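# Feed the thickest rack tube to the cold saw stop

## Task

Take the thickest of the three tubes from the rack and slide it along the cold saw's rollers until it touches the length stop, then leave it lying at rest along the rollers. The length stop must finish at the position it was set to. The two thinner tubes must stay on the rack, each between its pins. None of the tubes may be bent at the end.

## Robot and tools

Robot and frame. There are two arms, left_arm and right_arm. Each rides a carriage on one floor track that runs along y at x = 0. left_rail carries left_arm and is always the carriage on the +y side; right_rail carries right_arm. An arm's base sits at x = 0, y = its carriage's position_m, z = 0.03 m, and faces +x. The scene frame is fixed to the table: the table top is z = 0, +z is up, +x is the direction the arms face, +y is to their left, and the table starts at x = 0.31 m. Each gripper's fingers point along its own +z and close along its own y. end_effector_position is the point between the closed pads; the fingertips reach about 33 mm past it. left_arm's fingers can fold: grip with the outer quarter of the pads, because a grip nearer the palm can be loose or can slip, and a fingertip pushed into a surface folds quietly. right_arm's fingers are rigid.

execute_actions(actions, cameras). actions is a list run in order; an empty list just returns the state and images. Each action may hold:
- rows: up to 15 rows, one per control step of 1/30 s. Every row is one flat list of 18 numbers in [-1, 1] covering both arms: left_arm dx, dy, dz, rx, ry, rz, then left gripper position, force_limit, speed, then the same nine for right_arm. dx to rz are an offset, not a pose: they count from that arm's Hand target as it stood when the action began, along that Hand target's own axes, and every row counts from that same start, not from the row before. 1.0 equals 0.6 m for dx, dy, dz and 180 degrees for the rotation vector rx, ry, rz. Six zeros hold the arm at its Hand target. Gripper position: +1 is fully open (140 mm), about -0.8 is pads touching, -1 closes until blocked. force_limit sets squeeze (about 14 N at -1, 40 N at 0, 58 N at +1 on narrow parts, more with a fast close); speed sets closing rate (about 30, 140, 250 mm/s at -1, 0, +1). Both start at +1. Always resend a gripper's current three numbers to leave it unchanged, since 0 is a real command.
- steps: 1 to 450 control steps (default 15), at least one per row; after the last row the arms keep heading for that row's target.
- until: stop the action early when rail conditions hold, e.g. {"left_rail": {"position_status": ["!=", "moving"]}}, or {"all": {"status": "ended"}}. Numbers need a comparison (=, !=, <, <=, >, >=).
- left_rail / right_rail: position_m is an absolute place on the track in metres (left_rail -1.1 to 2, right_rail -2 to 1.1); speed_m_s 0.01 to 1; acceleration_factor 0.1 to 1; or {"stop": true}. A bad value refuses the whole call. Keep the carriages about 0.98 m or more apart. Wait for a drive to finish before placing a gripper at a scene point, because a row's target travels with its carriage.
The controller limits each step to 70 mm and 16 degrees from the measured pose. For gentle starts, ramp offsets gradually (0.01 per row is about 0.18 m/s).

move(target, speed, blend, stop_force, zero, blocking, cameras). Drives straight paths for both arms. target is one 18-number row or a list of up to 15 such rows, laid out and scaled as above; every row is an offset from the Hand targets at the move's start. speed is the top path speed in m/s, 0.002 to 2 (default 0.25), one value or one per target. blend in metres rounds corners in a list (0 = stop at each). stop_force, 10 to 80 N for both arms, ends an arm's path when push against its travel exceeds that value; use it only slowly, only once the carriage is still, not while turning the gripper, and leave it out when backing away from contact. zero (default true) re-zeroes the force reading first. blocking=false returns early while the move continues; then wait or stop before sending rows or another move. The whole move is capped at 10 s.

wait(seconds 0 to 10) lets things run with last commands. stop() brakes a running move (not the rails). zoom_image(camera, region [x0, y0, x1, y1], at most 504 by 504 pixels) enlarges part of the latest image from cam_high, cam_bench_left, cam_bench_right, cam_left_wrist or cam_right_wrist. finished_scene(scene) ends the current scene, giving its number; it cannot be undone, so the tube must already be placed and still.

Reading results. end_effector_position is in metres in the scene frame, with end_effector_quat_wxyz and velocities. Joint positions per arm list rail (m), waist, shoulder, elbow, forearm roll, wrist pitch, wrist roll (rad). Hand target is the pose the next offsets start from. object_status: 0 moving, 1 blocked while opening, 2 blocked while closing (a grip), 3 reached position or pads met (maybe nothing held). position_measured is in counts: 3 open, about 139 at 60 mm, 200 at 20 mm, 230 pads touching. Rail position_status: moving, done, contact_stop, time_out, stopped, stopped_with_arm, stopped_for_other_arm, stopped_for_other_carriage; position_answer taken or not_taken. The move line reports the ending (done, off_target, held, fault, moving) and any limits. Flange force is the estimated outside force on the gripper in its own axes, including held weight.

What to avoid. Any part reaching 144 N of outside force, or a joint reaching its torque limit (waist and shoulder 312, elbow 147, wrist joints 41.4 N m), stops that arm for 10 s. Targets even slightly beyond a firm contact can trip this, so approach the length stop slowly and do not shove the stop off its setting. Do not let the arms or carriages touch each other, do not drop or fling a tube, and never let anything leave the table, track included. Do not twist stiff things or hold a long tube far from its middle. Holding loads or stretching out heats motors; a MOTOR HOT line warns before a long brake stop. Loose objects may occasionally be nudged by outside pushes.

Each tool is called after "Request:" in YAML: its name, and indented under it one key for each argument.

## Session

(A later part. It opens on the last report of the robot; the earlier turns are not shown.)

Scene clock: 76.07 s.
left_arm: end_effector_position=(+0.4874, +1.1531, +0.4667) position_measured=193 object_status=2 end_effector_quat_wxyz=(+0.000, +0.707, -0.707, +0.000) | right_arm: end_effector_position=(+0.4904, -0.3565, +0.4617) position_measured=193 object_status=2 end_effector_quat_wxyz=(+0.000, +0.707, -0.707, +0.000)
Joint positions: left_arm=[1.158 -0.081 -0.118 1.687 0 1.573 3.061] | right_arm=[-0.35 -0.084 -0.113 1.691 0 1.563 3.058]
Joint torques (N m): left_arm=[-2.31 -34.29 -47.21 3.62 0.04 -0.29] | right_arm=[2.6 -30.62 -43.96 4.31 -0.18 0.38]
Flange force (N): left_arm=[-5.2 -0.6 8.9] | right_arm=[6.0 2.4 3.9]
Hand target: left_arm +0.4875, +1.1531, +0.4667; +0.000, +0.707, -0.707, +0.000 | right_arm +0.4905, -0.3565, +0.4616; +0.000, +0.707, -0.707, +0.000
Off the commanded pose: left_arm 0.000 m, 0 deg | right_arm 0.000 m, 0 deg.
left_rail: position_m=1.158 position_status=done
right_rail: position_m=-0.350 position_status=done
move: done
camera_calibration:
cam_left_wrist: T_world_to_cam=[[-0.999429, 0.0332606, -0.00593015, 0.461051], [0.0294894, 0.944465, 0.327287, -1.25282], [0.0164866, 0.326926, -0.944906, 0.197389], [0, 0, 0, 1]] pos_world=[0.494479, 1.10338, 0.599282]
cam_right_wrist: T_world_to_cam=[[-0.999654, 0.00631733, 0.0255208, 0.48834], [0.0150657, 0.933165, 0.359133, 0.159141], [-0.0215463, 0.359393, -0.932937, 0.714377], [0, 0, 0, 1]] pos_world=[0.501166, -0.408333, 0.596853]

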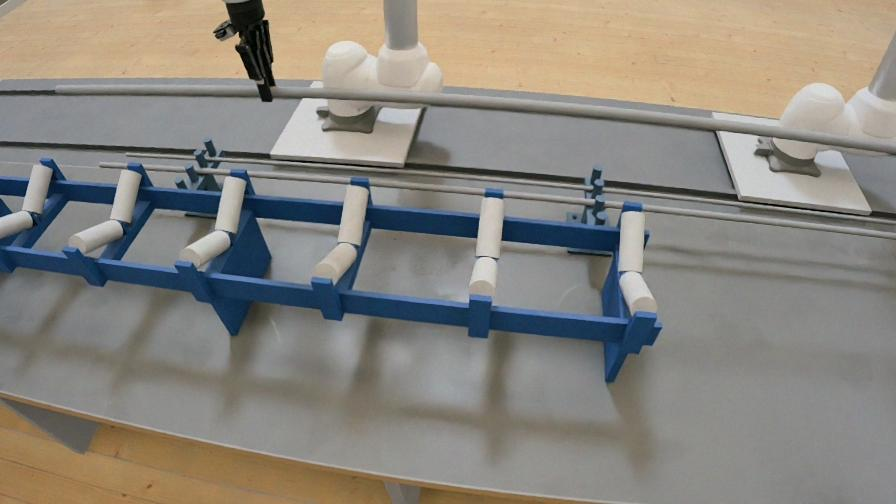

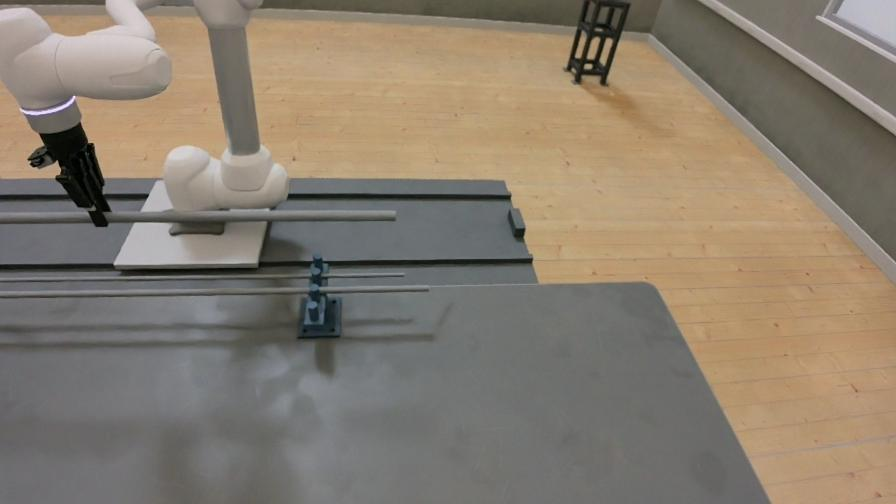

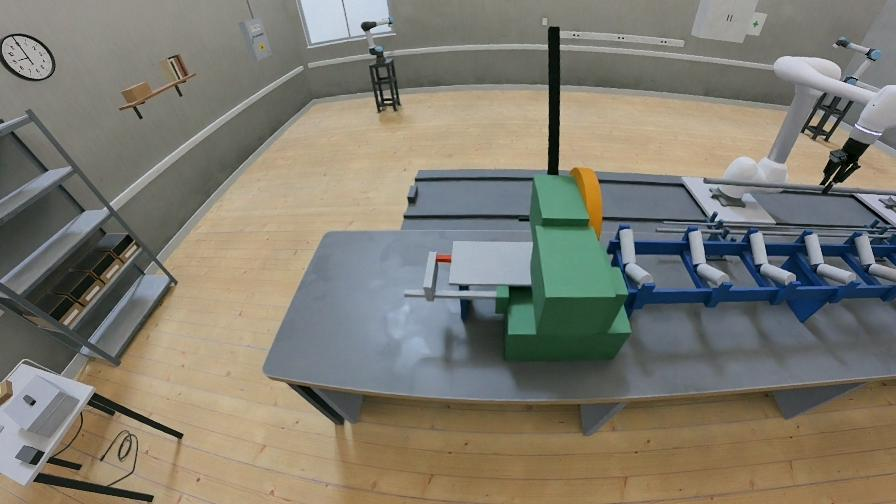

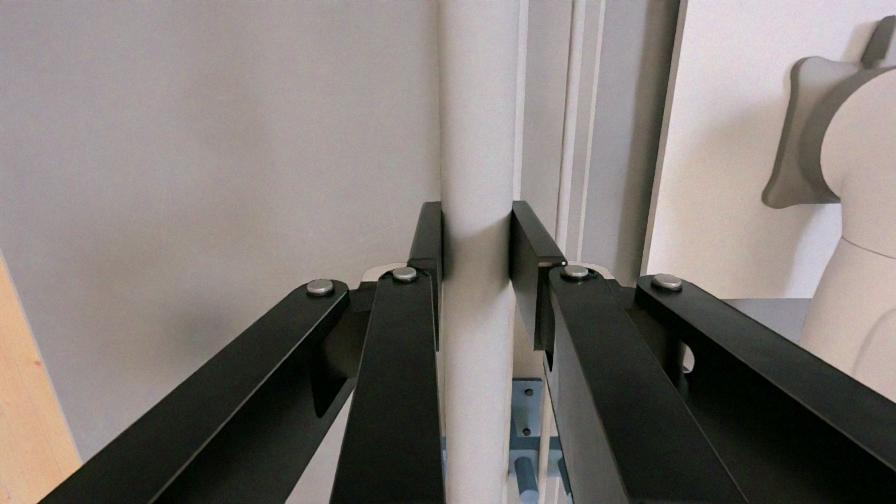

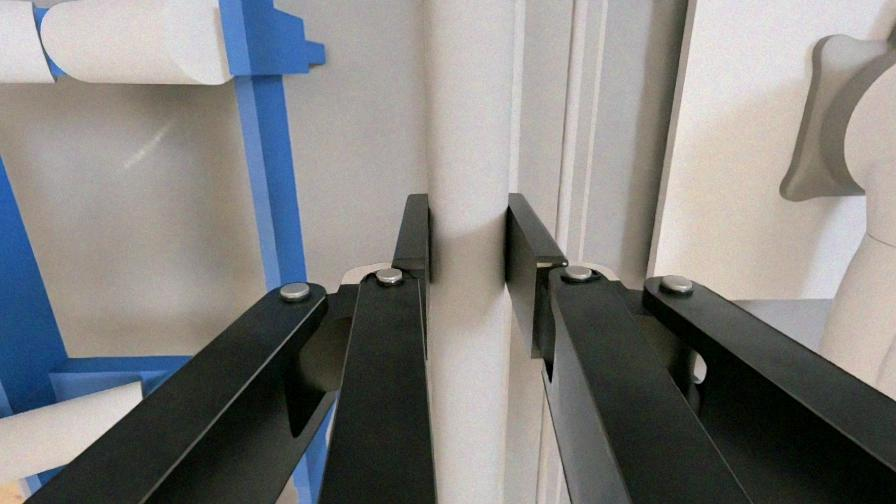

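Request:
move:
  target:
    - [0,-0.431,0,0,0,0,-1,-0.5,-1,0,-0.426,0,0,0,0,-1,-0.5,-1]
    - [0.383,-0.431,0,0,0,0,-1,-0.5,-1,0.383,-0.426,0,0,0,0,-1,-0.5,-1]
    - [0.383,-0.431,0.16,0,0,0,-1,-0.5,-1,0.383,-0.426,0.16,0,0,0,-1,-0.5,-1]
  speed: 0.15

Scene clock: 97.87 s.
left_arm: end_effector_position=(+0.7461, +0.9233, +0.3706) position_measured=193 object_status=2 end_effector_quat_wxyz=(+0.000, +0.707, -0.707, +0.000) | right_arm: end_effector_position=(+0.7461, -0.5863, +0.3655) position_measured=193 object_status=2 end_effector_quat_wxyz=(+0.000, +0.707, -0.707, +0.000)
Joint positions: left_arm=[1.158 -0.349 0.372 1.301 0 1.469 2.793] | right_arm=[-0.35 -0.351 0.374 1.308 0 1.46 2.791]
Joint torques (N m): left_arm=[0.52 -86.74 -46.8 4.68 0.28 -0.26] | right_arm=[0.13 -79.53 -44.14 3.18 -0.42 0.31]
Flange force (N): left_arm=[-0.3 0.4 8.9] | right_arm=[-1.2 4.9 3.7]
Hand target: left_arm +0.7461, +0.9233, +0.3707; +0.000, +0.707, -0.707, +0.000 | right_arm +0.7461, -0.5863, +0.3656; +0.000, +0.707, -0.707, +0.000
Off the commanded pose: left_arm 0.000 m, 0 deg | right_arm 0.000 m, 0 deg.
left_rail: position_m=1.158 position_status=done
right_rail: position_m=-0.350 position_status=done
move: done
camera_calibration:
cam_left_wrist: T_world_to_cam=[[-0.999431, 0.0332266, -0.0058362, 0.726661], [0.0294881, 0.944466, 0.327285, -1.01199], [0.0163866, 0.326926, -0.944908, 0.177616], [0, 0, 0, 1]] pos_world=[0.753179, 0.873581, 0.503282]
cam_right_wrist: T_world_to_cam=[[-0.999649, 0.00633847, 0.0257424, 0.747755], [0.015165, 0.933165, 0.359128, 0.404171], [-0.0217455, 0.359392, -0.932933, 0.712967], [0, 0, 0, 1]] pos_world=[0.756867, -0.638133, 0.500753]

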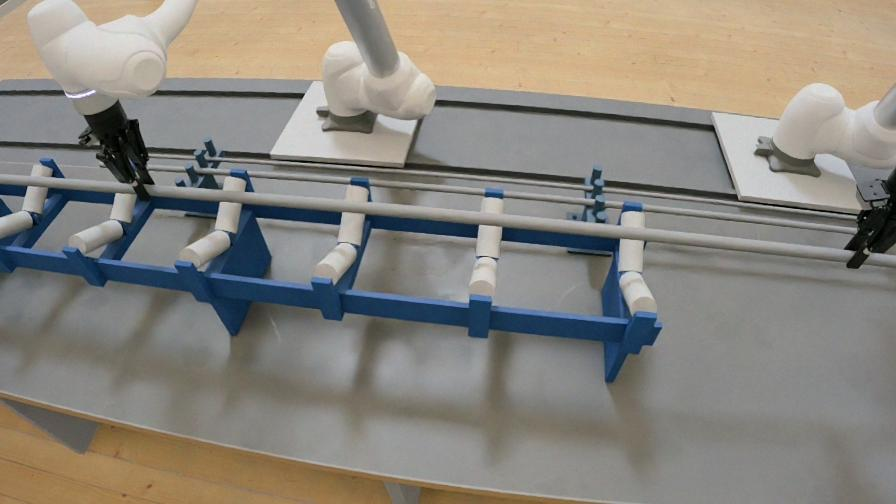

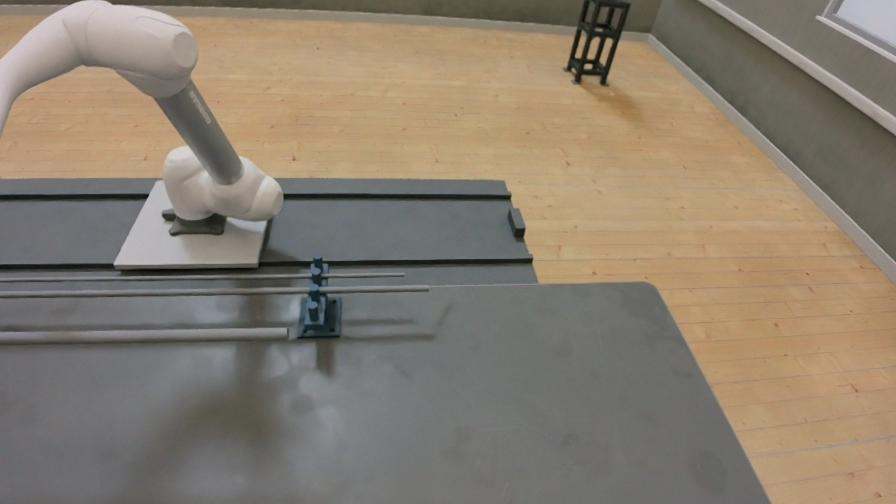

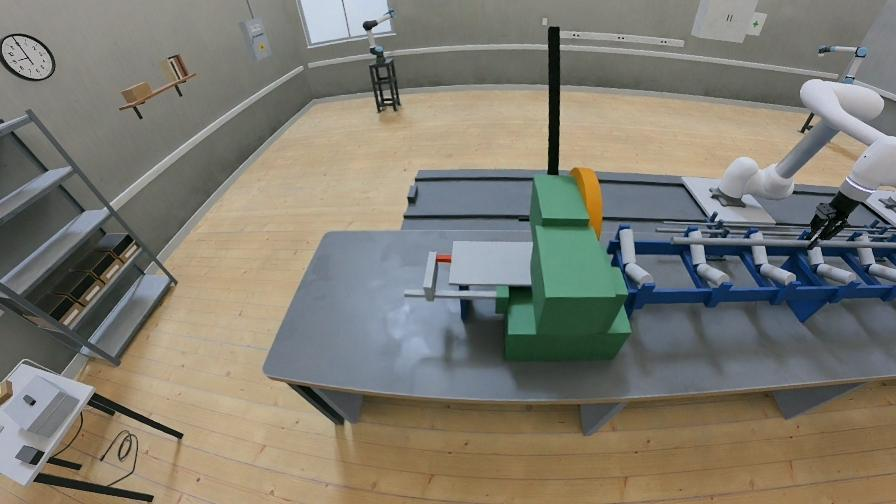

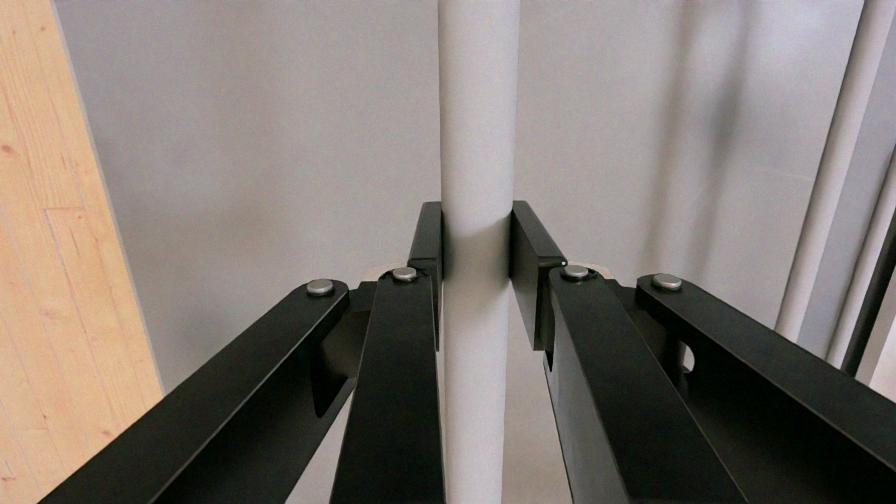

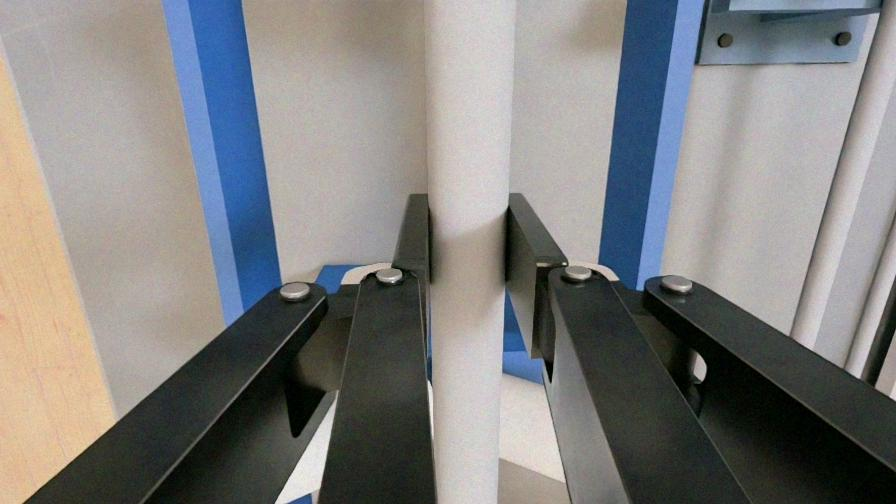

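Request:
move:
  target: [0,0,0.05,0,0,0,-1,-0.5,-1,0,0,0.05,0,0,0,-1,-0.5,-1]
  speed: 0.1
  cameras: ["cam_high","cam_bench_right","cam_right_wrist"]

Request:
zoom_image:
  camera: "cam_high"
  region: [440, 150, 700, 350]

Request:
zoom_image:
  camera: "cam_bench_right"
  region: [580, 190, 800, 330]

Scene clock: 103.40 s.
left_arm: end_effector_position=(+0.7461, +0.9233, +0.3406) position_measured=193 object_status=2 end_effector_quat_wxyz=(+0.000, +0.707, -0.707, +0.000) | right_arm: end_effector_position=(+0.7461, -0.5863, +0.3355) position_measured=193 object_status=2 end_effector_quat_wxyz=(+0.000, +0.707, -0.707, +0.000)
Joint positions: left_arm=[1.158 -0.349 0.378 1.346 0 1.417 2.793] | right_arm=[-0.35 -0.351 0.38 1.352 0 1.409 2.791]
Joint torques (N m): left_arm=[0.56 -87.35 -45.98 4.7 0.34 -0.45] | right_arm=[-0.11 -79.76 -43.92 3.09 -0.48 0.29]
Flange force (N): left_arm=[0.5 -1.4 8.4] | right_arm=[-1.2 5.0 3.3]
Hand target: left_arm +0.7461, +0.9233, +0.3407; +0.000, +0.707, -0.707, +0.000 | right_arm +0.7461, -0.5863, +0.3356; +0.000, +0.707, -0.707, +0.000
Off the commanded pose: left_arm 0.000 m, 0 deg | right_arm 0.000 m, 0 deg.
left_rail: position_m=1.158 position_status=done
right_rail: position_m=-0.350 position_status=done
move: done
camera_calibration:
cam_right_wrist: T_world_to_cam=[[-0.999646, 0.00630511, 0.0258366, 0.74836], [0.0151677, 0.933166, 0.359127, 0.414945], [-0.0218455, 0.359392, -0.932931, 0.685051], [0, 0, 0, 1]] pos_world=[0.756767, -0.638133, 0.470753]
Images, in order (width x height): cam_high 896x504, cam_bench_right 896x504, cam_right_wrist 896x504.

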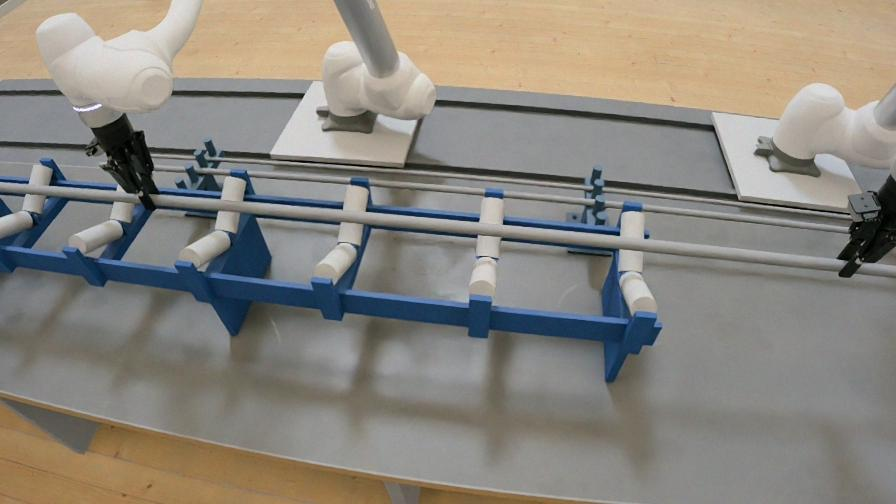

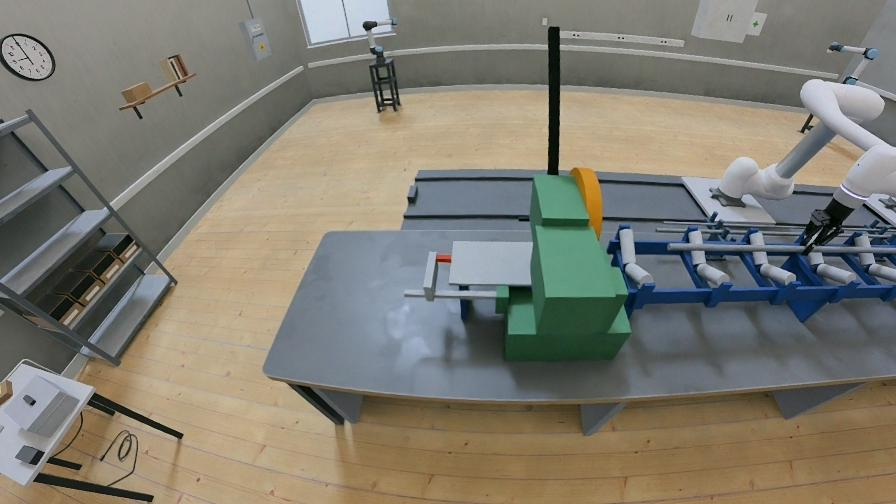

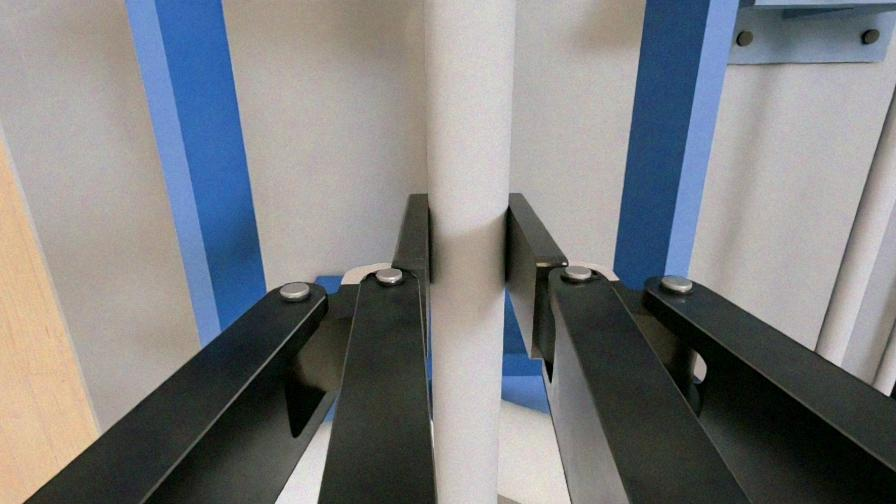

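Scaled by 1.938 from the camera's 896x504 image, which has a finer 1280x720 frame.

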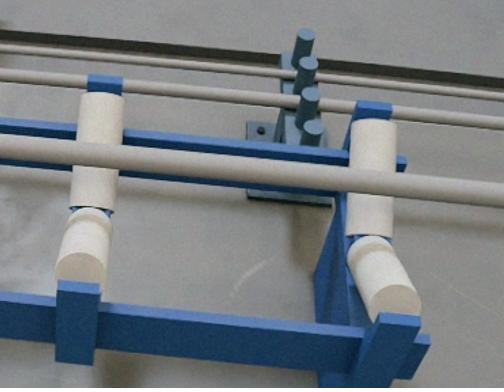

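Scaled by 2.291 from the camera's 896x504 image, which has a finer 1280x720 frame.

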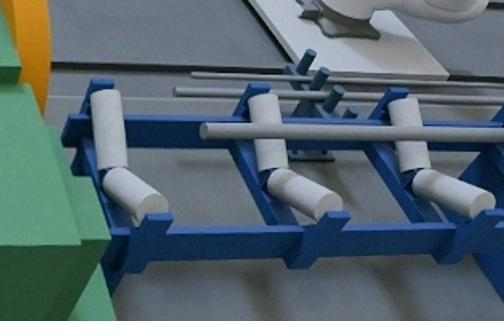

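Request:
move:
  target: [0,-0.015,0.072,0,0,0,-1,-0.5,-1,0,-0.015,0.072,0,0,0,-1,-0.5,-1]
  speed: 0.05
  stop_force: 15
  cameras: ["cam_high","cam_bench_right","cam_right_wrist"]

Request:
zoom_image:
  camera: "cam_high"
  region: [440, 150, 700, 350]

Request:
zoom_image:
  camera: "cam_bench_right"
  region: [580, 190, 800, 330]

Scene clock: 124.57 s.
left_arm: end_effector_position=(+0.7551, +0.9233, +0.2974) position_measured=193 object_status=2 end_effector_quat_wxyz=(+0.000, +0.707, -0.707, +0.000) | right_arm: end_effector_position=(+0.7551, -0.5863, +0.2924) position_measured=193 object_status=2 end_effector_quat_wxyz=(+0.000, +0.707, -0.707, +0.000)
Joint positions: left_arm=[1.158 -0.345 0.405 1.386 0 1.35 2.797] | right_arm=[-0.35 -0.347 0.408 1.391 0 1.342 2.795]
Joint torques (N m): left_arm=[0.49 -89.39 -45.45 4.82 0.39 -0.46] | right_arm=[-0.27 -81.69 -43.36 2.92 -0.52 0.24]
Flange force (N): left_arm=[0.1 -1.1 8.6] | right_arm=[-1.6 5.2 2.6]
Hand target: left_arm +0.7551, +0.9233, +0.2975; +0.000, +0.707, -0.707, +0.000 | right_arm +0.7551, -0.5863, +0.2924; +0.000, +0.707, -0.707, +0.000
Off the commanded pose: left_arm 0.000 m, 0 deg | right_arm 0.000 m, 0 deg.
left_rail: position_m=1.158 position_status=done
right_rail: position_m=-0.350 position_status=done
move: done
camera_calibration:
cam_right_wrist: T_world_to_cam=[[-0.99965, 0.00624682, 0.0257078, 0.758493], [0.0150671, 0.933166, 0.35913, 0.430398], [-0.0217463, 0.359392, -0.932933, 0.64487], [0, 0, 0, 1]] pos_world=[0.765767, -0.638133, 0.427553]
Images, in order (width x height): cam_high 896x504, cam_bench_right 896x504, cam_right_wrist 896x504.

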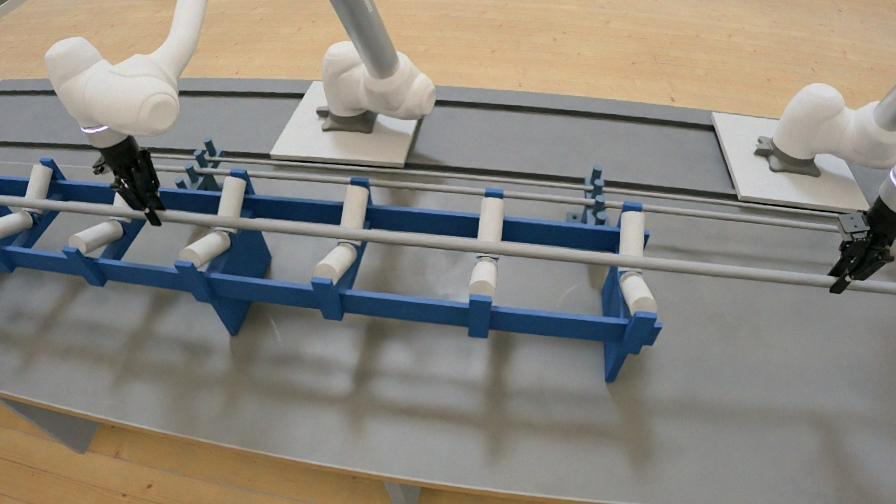

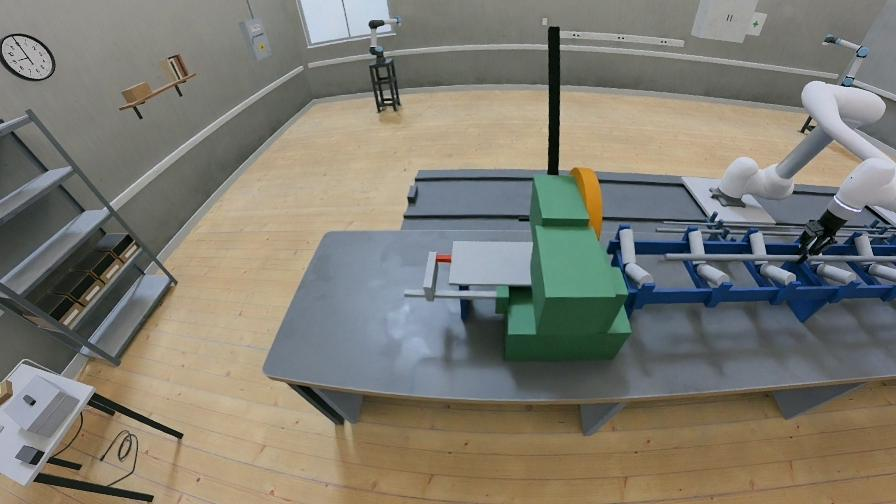

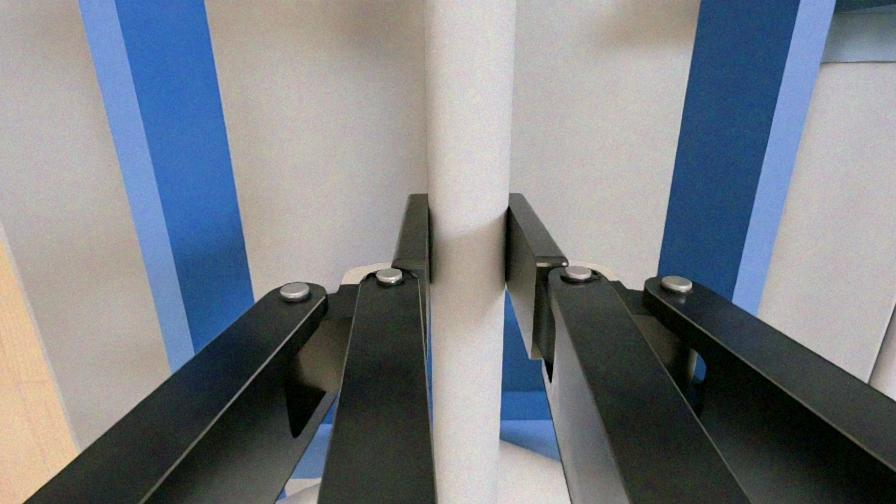

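Scaled by 1.938 from the camera's 896x504 image, which has a finer 1280x720 frame.

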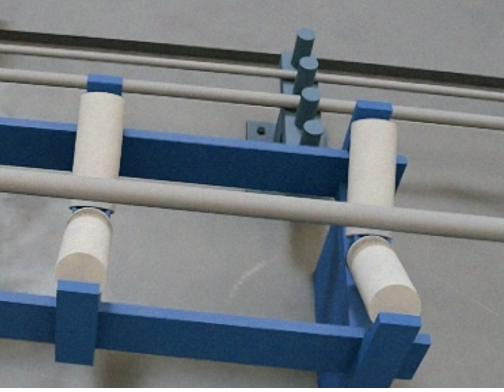

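Scaled by 2.291 from the camera's 896x504 image, which has a finer 1280x720 frame.

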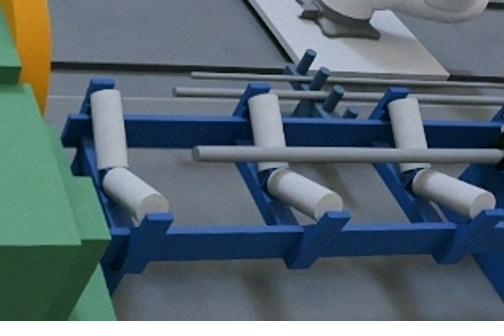

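Request:
move:
  target: [0,0,0.08,0,0,0,-1,-0.5,-1,0,0,0.08,0,0,0,-1,-0.5,-1]
  speed: 0.02
  stop_force: 12
  cameras: ["cam_high","cam_bench_right","cam_right_wrist"]

Request:
zoom_image:
  camera: "cam_high"
  region: [440, 150, 700, 350]

Request:
zoom_image:
  camera: "cam_bench_right"
  region: [580, 190, 800, 330]

Scene clock: 133.27 s.
left_arm: end_effector_position=(+0.7551, +0.9233, +0.2814) position_measured=193 object_status=2 end_effector_quat_wxyz=(+0.000, +0.707, -0.707, +0.000) | right_arm: end_effector_position=(+0.7552, -0.5864, +0.2767) position_measured=193 object_status=2 end_effector_quat_wxyz=(+0.000, +0.707, -0.707, +0.000)
Joint positions: left_arm=[1.158 -0.345 0.411 1.407 0 1.323 2.797] | right_arm=[-0.35 -0.347 0.414 1.411 0 1.316 2.795]
Joint torques (N m): left_arm=[1.27 -77.14 -37.4 5 -0.26 -0.37] | right_arm=[-0.44 -64.73 -31.03 2.74 -0.37 0.26]
Flange force (N): left_arm=[1.0 1.3 -7.8] | right_arm=[-2.0 5.1 -19.6]
Hand target: left_arm +0.7551, +0.9233, +0.2814; +0.000, +0.707, -0.707, +0.000 (not the last commanded pose) | right_arm +0.7552, -0.5864, +0.2767; +0.000, +0.707, -0.707, +0.000 (not the last commanded pose)
Off the commanded pose: left_arm 0.032 m, 0 deg | right_arm 0.032 m, 0 deg.
left_rail: position_m=1.158 position_status=done
right_rail: position_m=-0.350 position_status=done
move: contact (left_arm, right_arm)
camera_calibration:
cam_right_wrist: T_world_to_cam=[[-0.99966, 0.00629978, 0.0252966, 0.759204], [0.0149641, 0.933244, 0.35893, 0.43621], [-0.0213468, 0.359187, -0.933021, 0.629919], [0, 0, 0, 1]] pos_world=[0.765865, -0.638132, 0.411953]
Images, in order (width x height): cam_high 896x504, cam_bench_right 896x504, cam_right_wrist 896x504.

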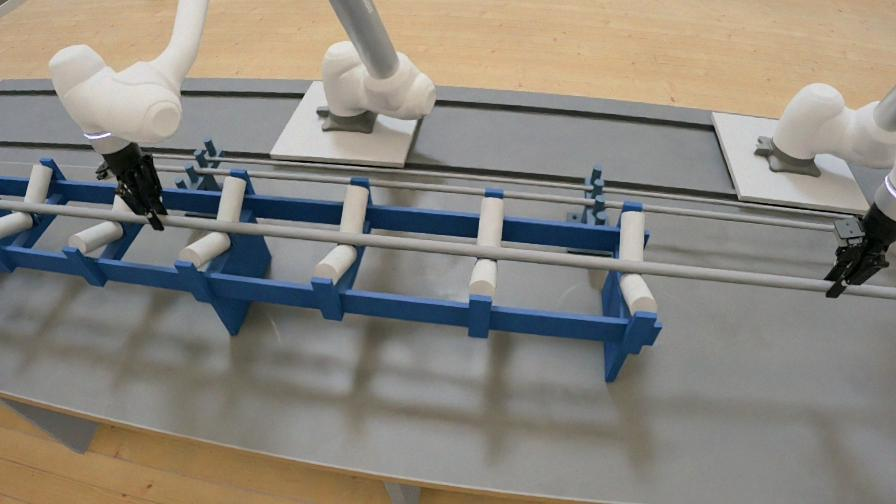

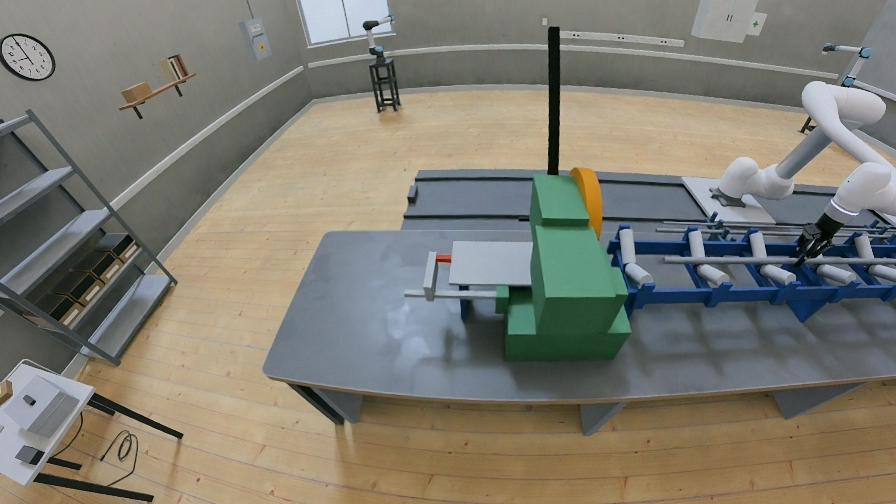

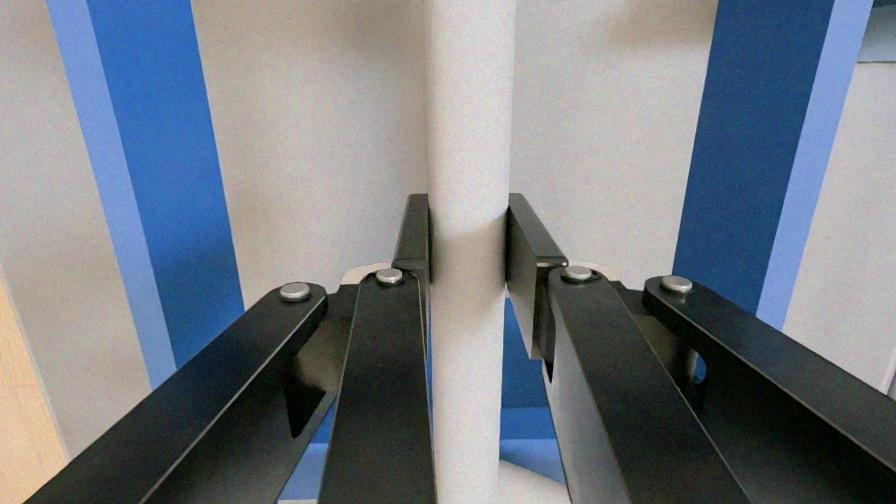

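Scaled by 1.938 from the camera's 896x504 image, which has a finer 1280x720 frame.

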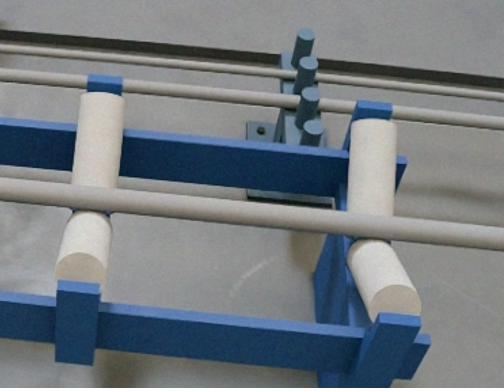

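Scaled by 2.291 from the camera's 896x504 image, which has a finer 1280x720 frame.

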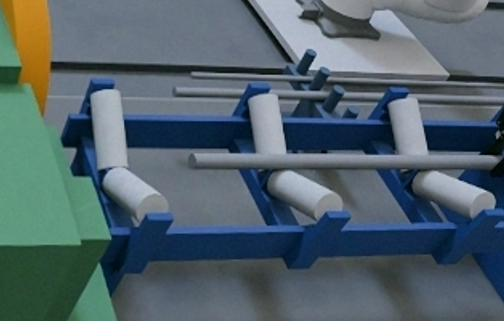

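Request:
move:
  target: [0,0,-0.002,0,0,0,-1,-0.5,-1,0,0,-0.002,0,0,0,-1,-0.5,-1]
  cameras: []
  speed: 0.02

Request:
move:
  target: [0,0,0,0,0,0,-0.3,-1,-0.5,0,0,0,0,0,0,-0.3,-1,-0.5]
  cameras: ["cam_left_wrist","cam_right_wrist"]

Scene clock: 139.80 s.
left_arm: end_effector_position=(+0.7551, +0.9233, +0.2826) position_measured=193 object_status=2 end_effector_quat_wxyz=(+0.000, +0.707, -0.707, +0.000) | right_arm: end_effector_position=(+0.7552, -0.5864, +0.2779) position_measured=193 object_status=2 end_effector_quat_wxyz=(+0.000, +0.707, -0.707, +0.000)
Joint positions: left_arm=[1.158 -0.345 0.411 1.405 0 1.325 2.797] | right_arm=[-0.35 -0.347 0.414 1.41 0 1.318 2.795]
Joint torques (N m): left_arm=[0.68 -87.78 -44.21 4.81 -0.18 -0.3] | right_arm=[-0.03 -81.13 -42.49 2.98 -0.61 0.29]
Flange force (N): left_arm=[0.6 -0.5 5.6] | right_arm=[-1.0 5.3 1.4]
Hand target: left_arm +0.7551, +0.9233, +0.2826; +0.000, +0.707, -0.707, +0.000 | right_arm +0.7552, -0.5864, +0.2779; +0.000, +0.707, -0.707, +0.000
Off the commanded pose: left_arm 0.000 m, 0 deg | right_arm 0.000 m, 0 deg.
left_rail: position_m=1.158 position_status=done
right_rail: position_m=-0.350 position_status=done
move: done
No camera images: "cameras" was empty.

Scene clock: 140.30 s.
left_arm: end_effector_position=(+0.7551, +0.9233, +0.2827) position_measured=167 object_status=0 end_effector_quat_wxyz=(+0.000, +0.707, -0.707, +0.000) | right_arm: end_effector_position=(+0.7552, -0.5864, +0.2780) position_measured=167 object_status=0 end_effector_quat_wxyz=(+0.000, +0.707, -0.707, +0.000)
Joint positions: left_arm=[1.158 -0.345 0.411 1.405 0 1.325 2.797] | right_arm=[-0.35 -0.347 0.414 1.41 0 1.318 2.795]
Joint torques (N m): left_arm=[-1.9 -83.99 -41.59 3.76 -0.04 -0.26] | right_arm=[2.49 -76.49 -38.98 3.97 -0.22 0.3]
Flange force (N): left_arm=[-3.2 -1.0 0.7] | right_arm=[1.6 5.9 -4.4]
Hand target: left_arm +0.7551, +0.9233, +0.2826; +0.000, +0.707, -0.707, +0.000 | right_arm +0.7552, -0.5864, +0.2779; +0.000, +0.707, -0.707, +0.000
Off the commanded pose: left_arm 0.000 m, 0 deg | right_arm 0.000 m, 0 deg.
left_rail: position_m=1.158 position_status=done
right_rail: position_m=-0.350 position_status=done
move: done
camera_calibration:
cam_left_wrist: T_world_to_cam=[[-0.999427, 0.033268, -0.0062532, 0.735281], [0.0293938, 0.944526, 0.327118, -0.983308], [0.0167889, 0.326747, -0.944963, 0.0943165], [0, 0, 0, 1]] pos_world=[0.762179, 0.873481, 0.415381]
cam_right_wrist: T_world_to_cam=[[-0.999662, 0.00620622, 0.0252614, 0.75913], [0.0148641, 0.933245, 0.358932, 0.435855], [-0.0213475, 0.359187, -0.933022, 0.631038], [0, 0, 0, 1]] pos_world=[0.765865, -0.638132, 0.413153]
Images, in order (width x height): cam_left_wrist 896x504, cam_right_wrist 896x504.

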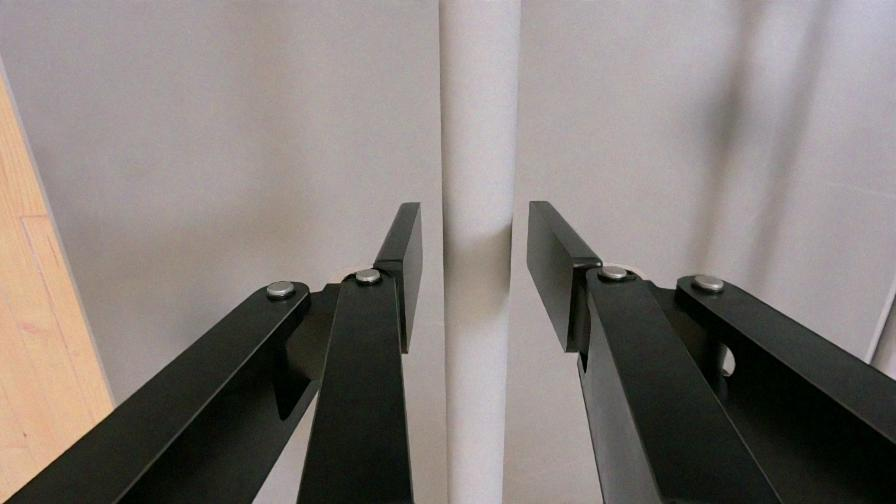

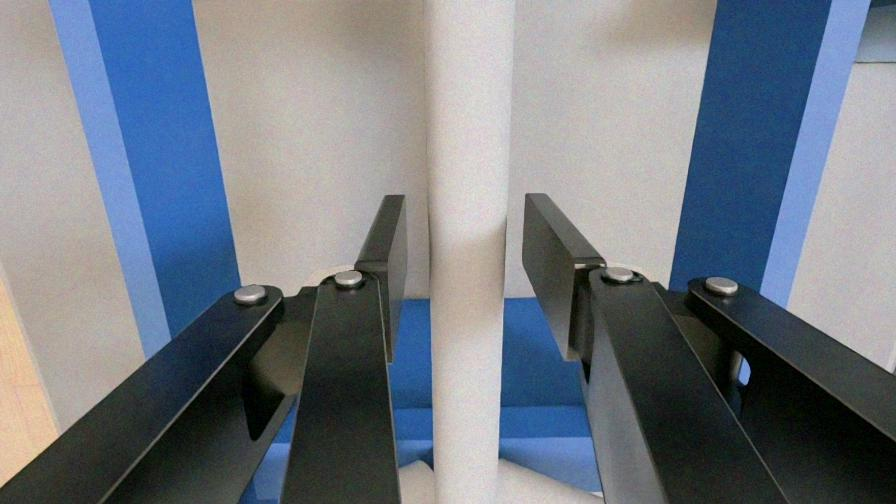

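Request:
move:
  target: [0,0,-0.2,0,0,0,-0.22,-1,0,0,0,-0.25,0,0,0,-0.22,-1,0]
  cameras: []

Request:
execute_actions:
  actions:
    - {"left_rail":{"position_m":1.72},"steps":300,"until":{"left_rail":{"position_status":["!=","moving"]}}}
  cameras: []

Request:
move:
  target: [0,0,0.16,0,0,0,-0.22,-1,0,0,0,0,0,0,0,-0.22,-1,0]

Scene clock: 147.57 s.
left_arm: end_effector_position=(+0.7551, +0.9233, +0.4026) position_measured=157 object_status=3 end_effector_quat_wxyz=(+0.000, +0.707, -0.707, +0.000) | right_arm: end_effector_position=(+0.7551, -0.5863, +0.4279) position_measured=157 object_status=3 end_effector_quat_wxyz=(+0.000, +0.707, -0.707, +0.000)
Joint positions: left_arm=[1.158 -0.345 0.382 1.229 0 1.53 2.797] | right_arm=[-0.35 -0.347 0.382 1.184 0 1.575 2.795]
Joint torques (N m): left_arm=[-1.48 -82.35 -43.06 3.87 -0.06 -0.16] | right_arm=[2.59 -75.06 -40.1 4.07 -0.15 0.23]
Flange force (N): left_arm=[-2.2 -0.5 1.1] | right_arm=[1.9 5.4 -2.9]
Hand target: left_arm +0.7551, +0.9233, +0.4026; +0.000, +0.707, -0.707, +0.000 | right_arm +0.7551, -0.5864, +0.4279; +0.000, +0.707, -0.707, +0.000
Off the commanded pose: left_arm 0.000 m, 0 deg | right_arm 0.000 m, 0 deg.
left_rail: position_m=1.158 position_status=done
right_rail: position_m=-0.350 position_status=done
move: done
No camera images: "cameras" was empty.

Scene clock: 149.20 s.
left_arm: end_effector_position=(+0.7551, +1.4852, +0.4026) position_measured=157 object_status=3 end_effector_quat_wxyz=(+0.000, +0.707, -0.707, +0.000) | right_arm: end_effector_position=(+0.7551, -0.5864, +0.4279) position_measured=157 object_status=3 end_effector_quat_wxyz=(+0.000, +0.707, -0.707, +0.000)
Joint positions: left_arm=[1.72 -0.345 0.382 1.229 0 1.53 2.797] | right_arm=[-0.35 -0.347 0.382 1.183 0 1.575 2.795]
Joint torques (N m): left_arm=[-1.44 -82.02 -43.02 3.84 -0.02 -0.24] | right_arm=[2.48 -75.11 -40.09 4.12 -0.16 0.25]
Flange force (N): left_arm=[-2.5 0.2 0.9] | right_arm=[1.9 5.9 -3.3]
Hand target: left_arm +0.7551, +1.4853, +0.4026; +0.000, +0.707, -0.707, +0.000 | right_arm +0.7551, -0.5863, +0.4279; +0.000, +0.707, -0.707, +0.000
Tool commands: left_gripper/position=-0.22 left_gripper/force_limit=-1.0 left_gripper/speed=+0.0 right_gripper/position=-0.22 right_gripper/force_limit=-1.0 right_gripper/speed=+0.0
Off the commanded pose: left_arm 0.000 m, 0 deg | right_arm 0.000 m, 0 deg.
left_rail: position_m=1.720 position_status=done
right_rail: position_m=-0.350 position_status=done
No camera images: "cameras" was empty.

Scene clock: 149.93 s.
left_arm: end_effector_position=(+0.7552, +1.4854, +0.3067) position_measured=157 object_status=3 end_effector_quat_wxyz=(+0.000, +0.707, -0.707, +0.000) | right_arm: end_effector_position=(+0.7551, -0.5864, +0.4279) position_measured=157 object_status=3 end_effector_quat_wxyz=(+0.000, +0.707, -0.707, +0.000)
Joint positions: left_arm=[1.72 -0.345 0.402 1.374 0 1.365 2.797] | right_arm=[-0.35 -0.347 0.382 1.183 0 1.575 2.795]
Joint torques (N m): left_arm=[-2.13 -83.71 -42.07 3.77 -0.08 -0.29] | right_arm=[2.24 -74.97 -40.06 4.07 -0.19 0.31]
Flange force (N): left_arm=[-2.5 -1.7 1.0] | right_arm=[1.7 5.3 -3.0]
Hand target: left_arm +0.7551, +1.4855, +0.3066; +0.000, +0.707, -0.707, +0.000 | right_arm +0.7551, -0.5863, +0.4279; +0.000, +0.707, -0.707, +0.000
Off the commanded pose: left_arm 0.000 m, 0 deg | right_arm 0.000 m, 0 deg.
left_rail: position_m=1.720 position_status=done
right_rail: position_m=-0.350 position_status=done
move: done
camera_calibration:
cam_left_wrist: T_world_to_cam=[[-0.999429, 0.033234, -0.00615923, 0.716736], [0.0293924, 0.944527, 0.327115, -1.52217], [0.0166889, 0.326747, -0.944964, -0.0666251], [0, 0, 0, 1]] pos_world=[0.762179, 1.43568, 0.439381]
cam_right_wrist: T_world_to_cam=[[-0.99966, 0.00629792, 0.0252959, 0.755279], [0.0149621, 0.933244, 0.35893, 0.381943], [-0.0213468, 0.359187, -0.933021, 0.770989], [0, 0, 0, 1]] pos_world=[0.765765, -0.638132, 0.563153]

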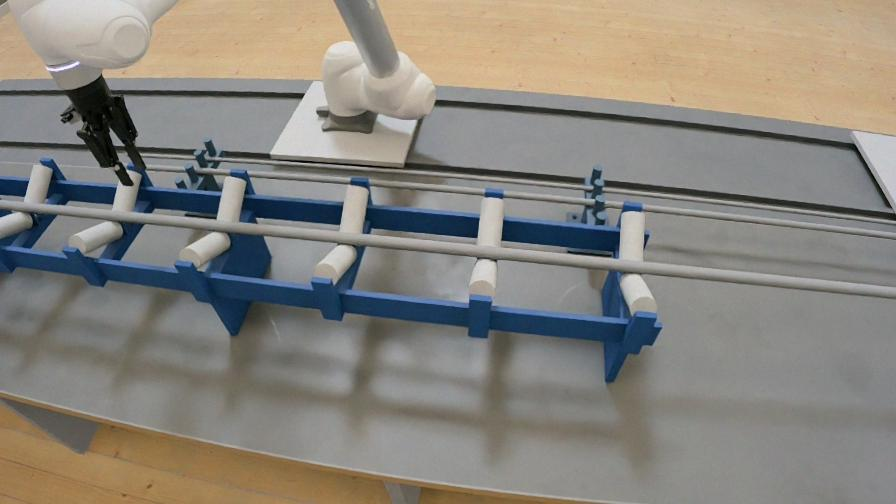

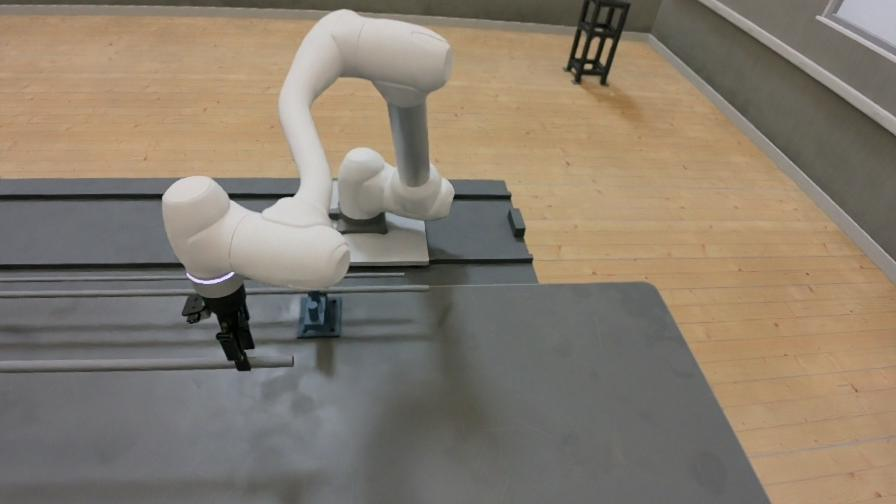

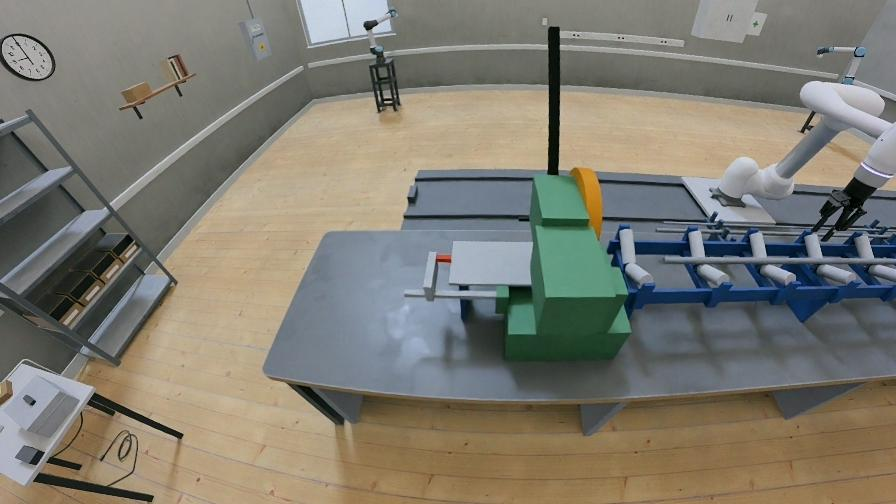

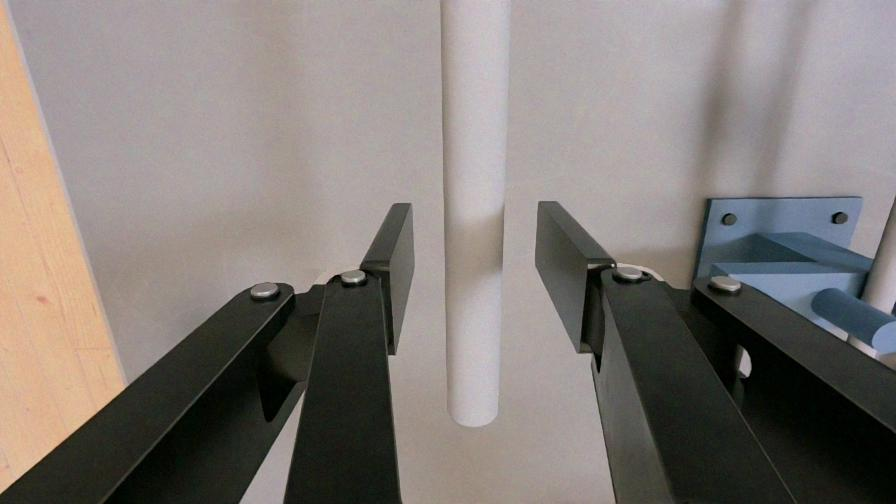

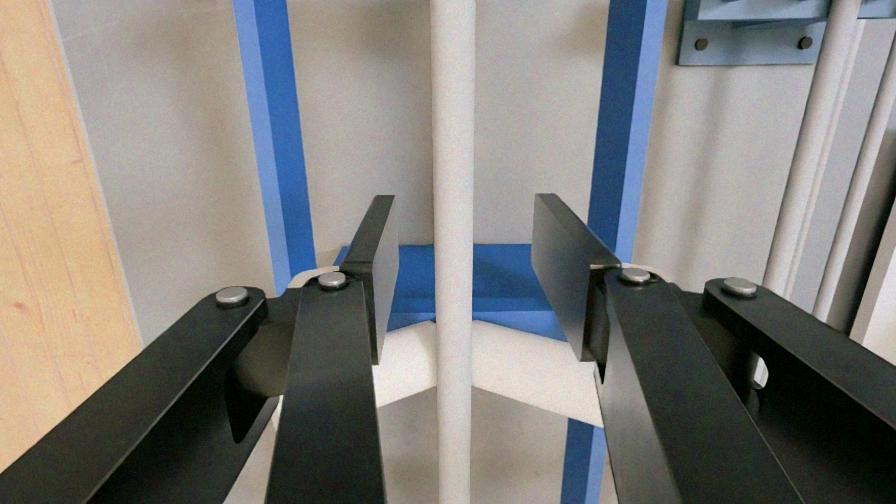

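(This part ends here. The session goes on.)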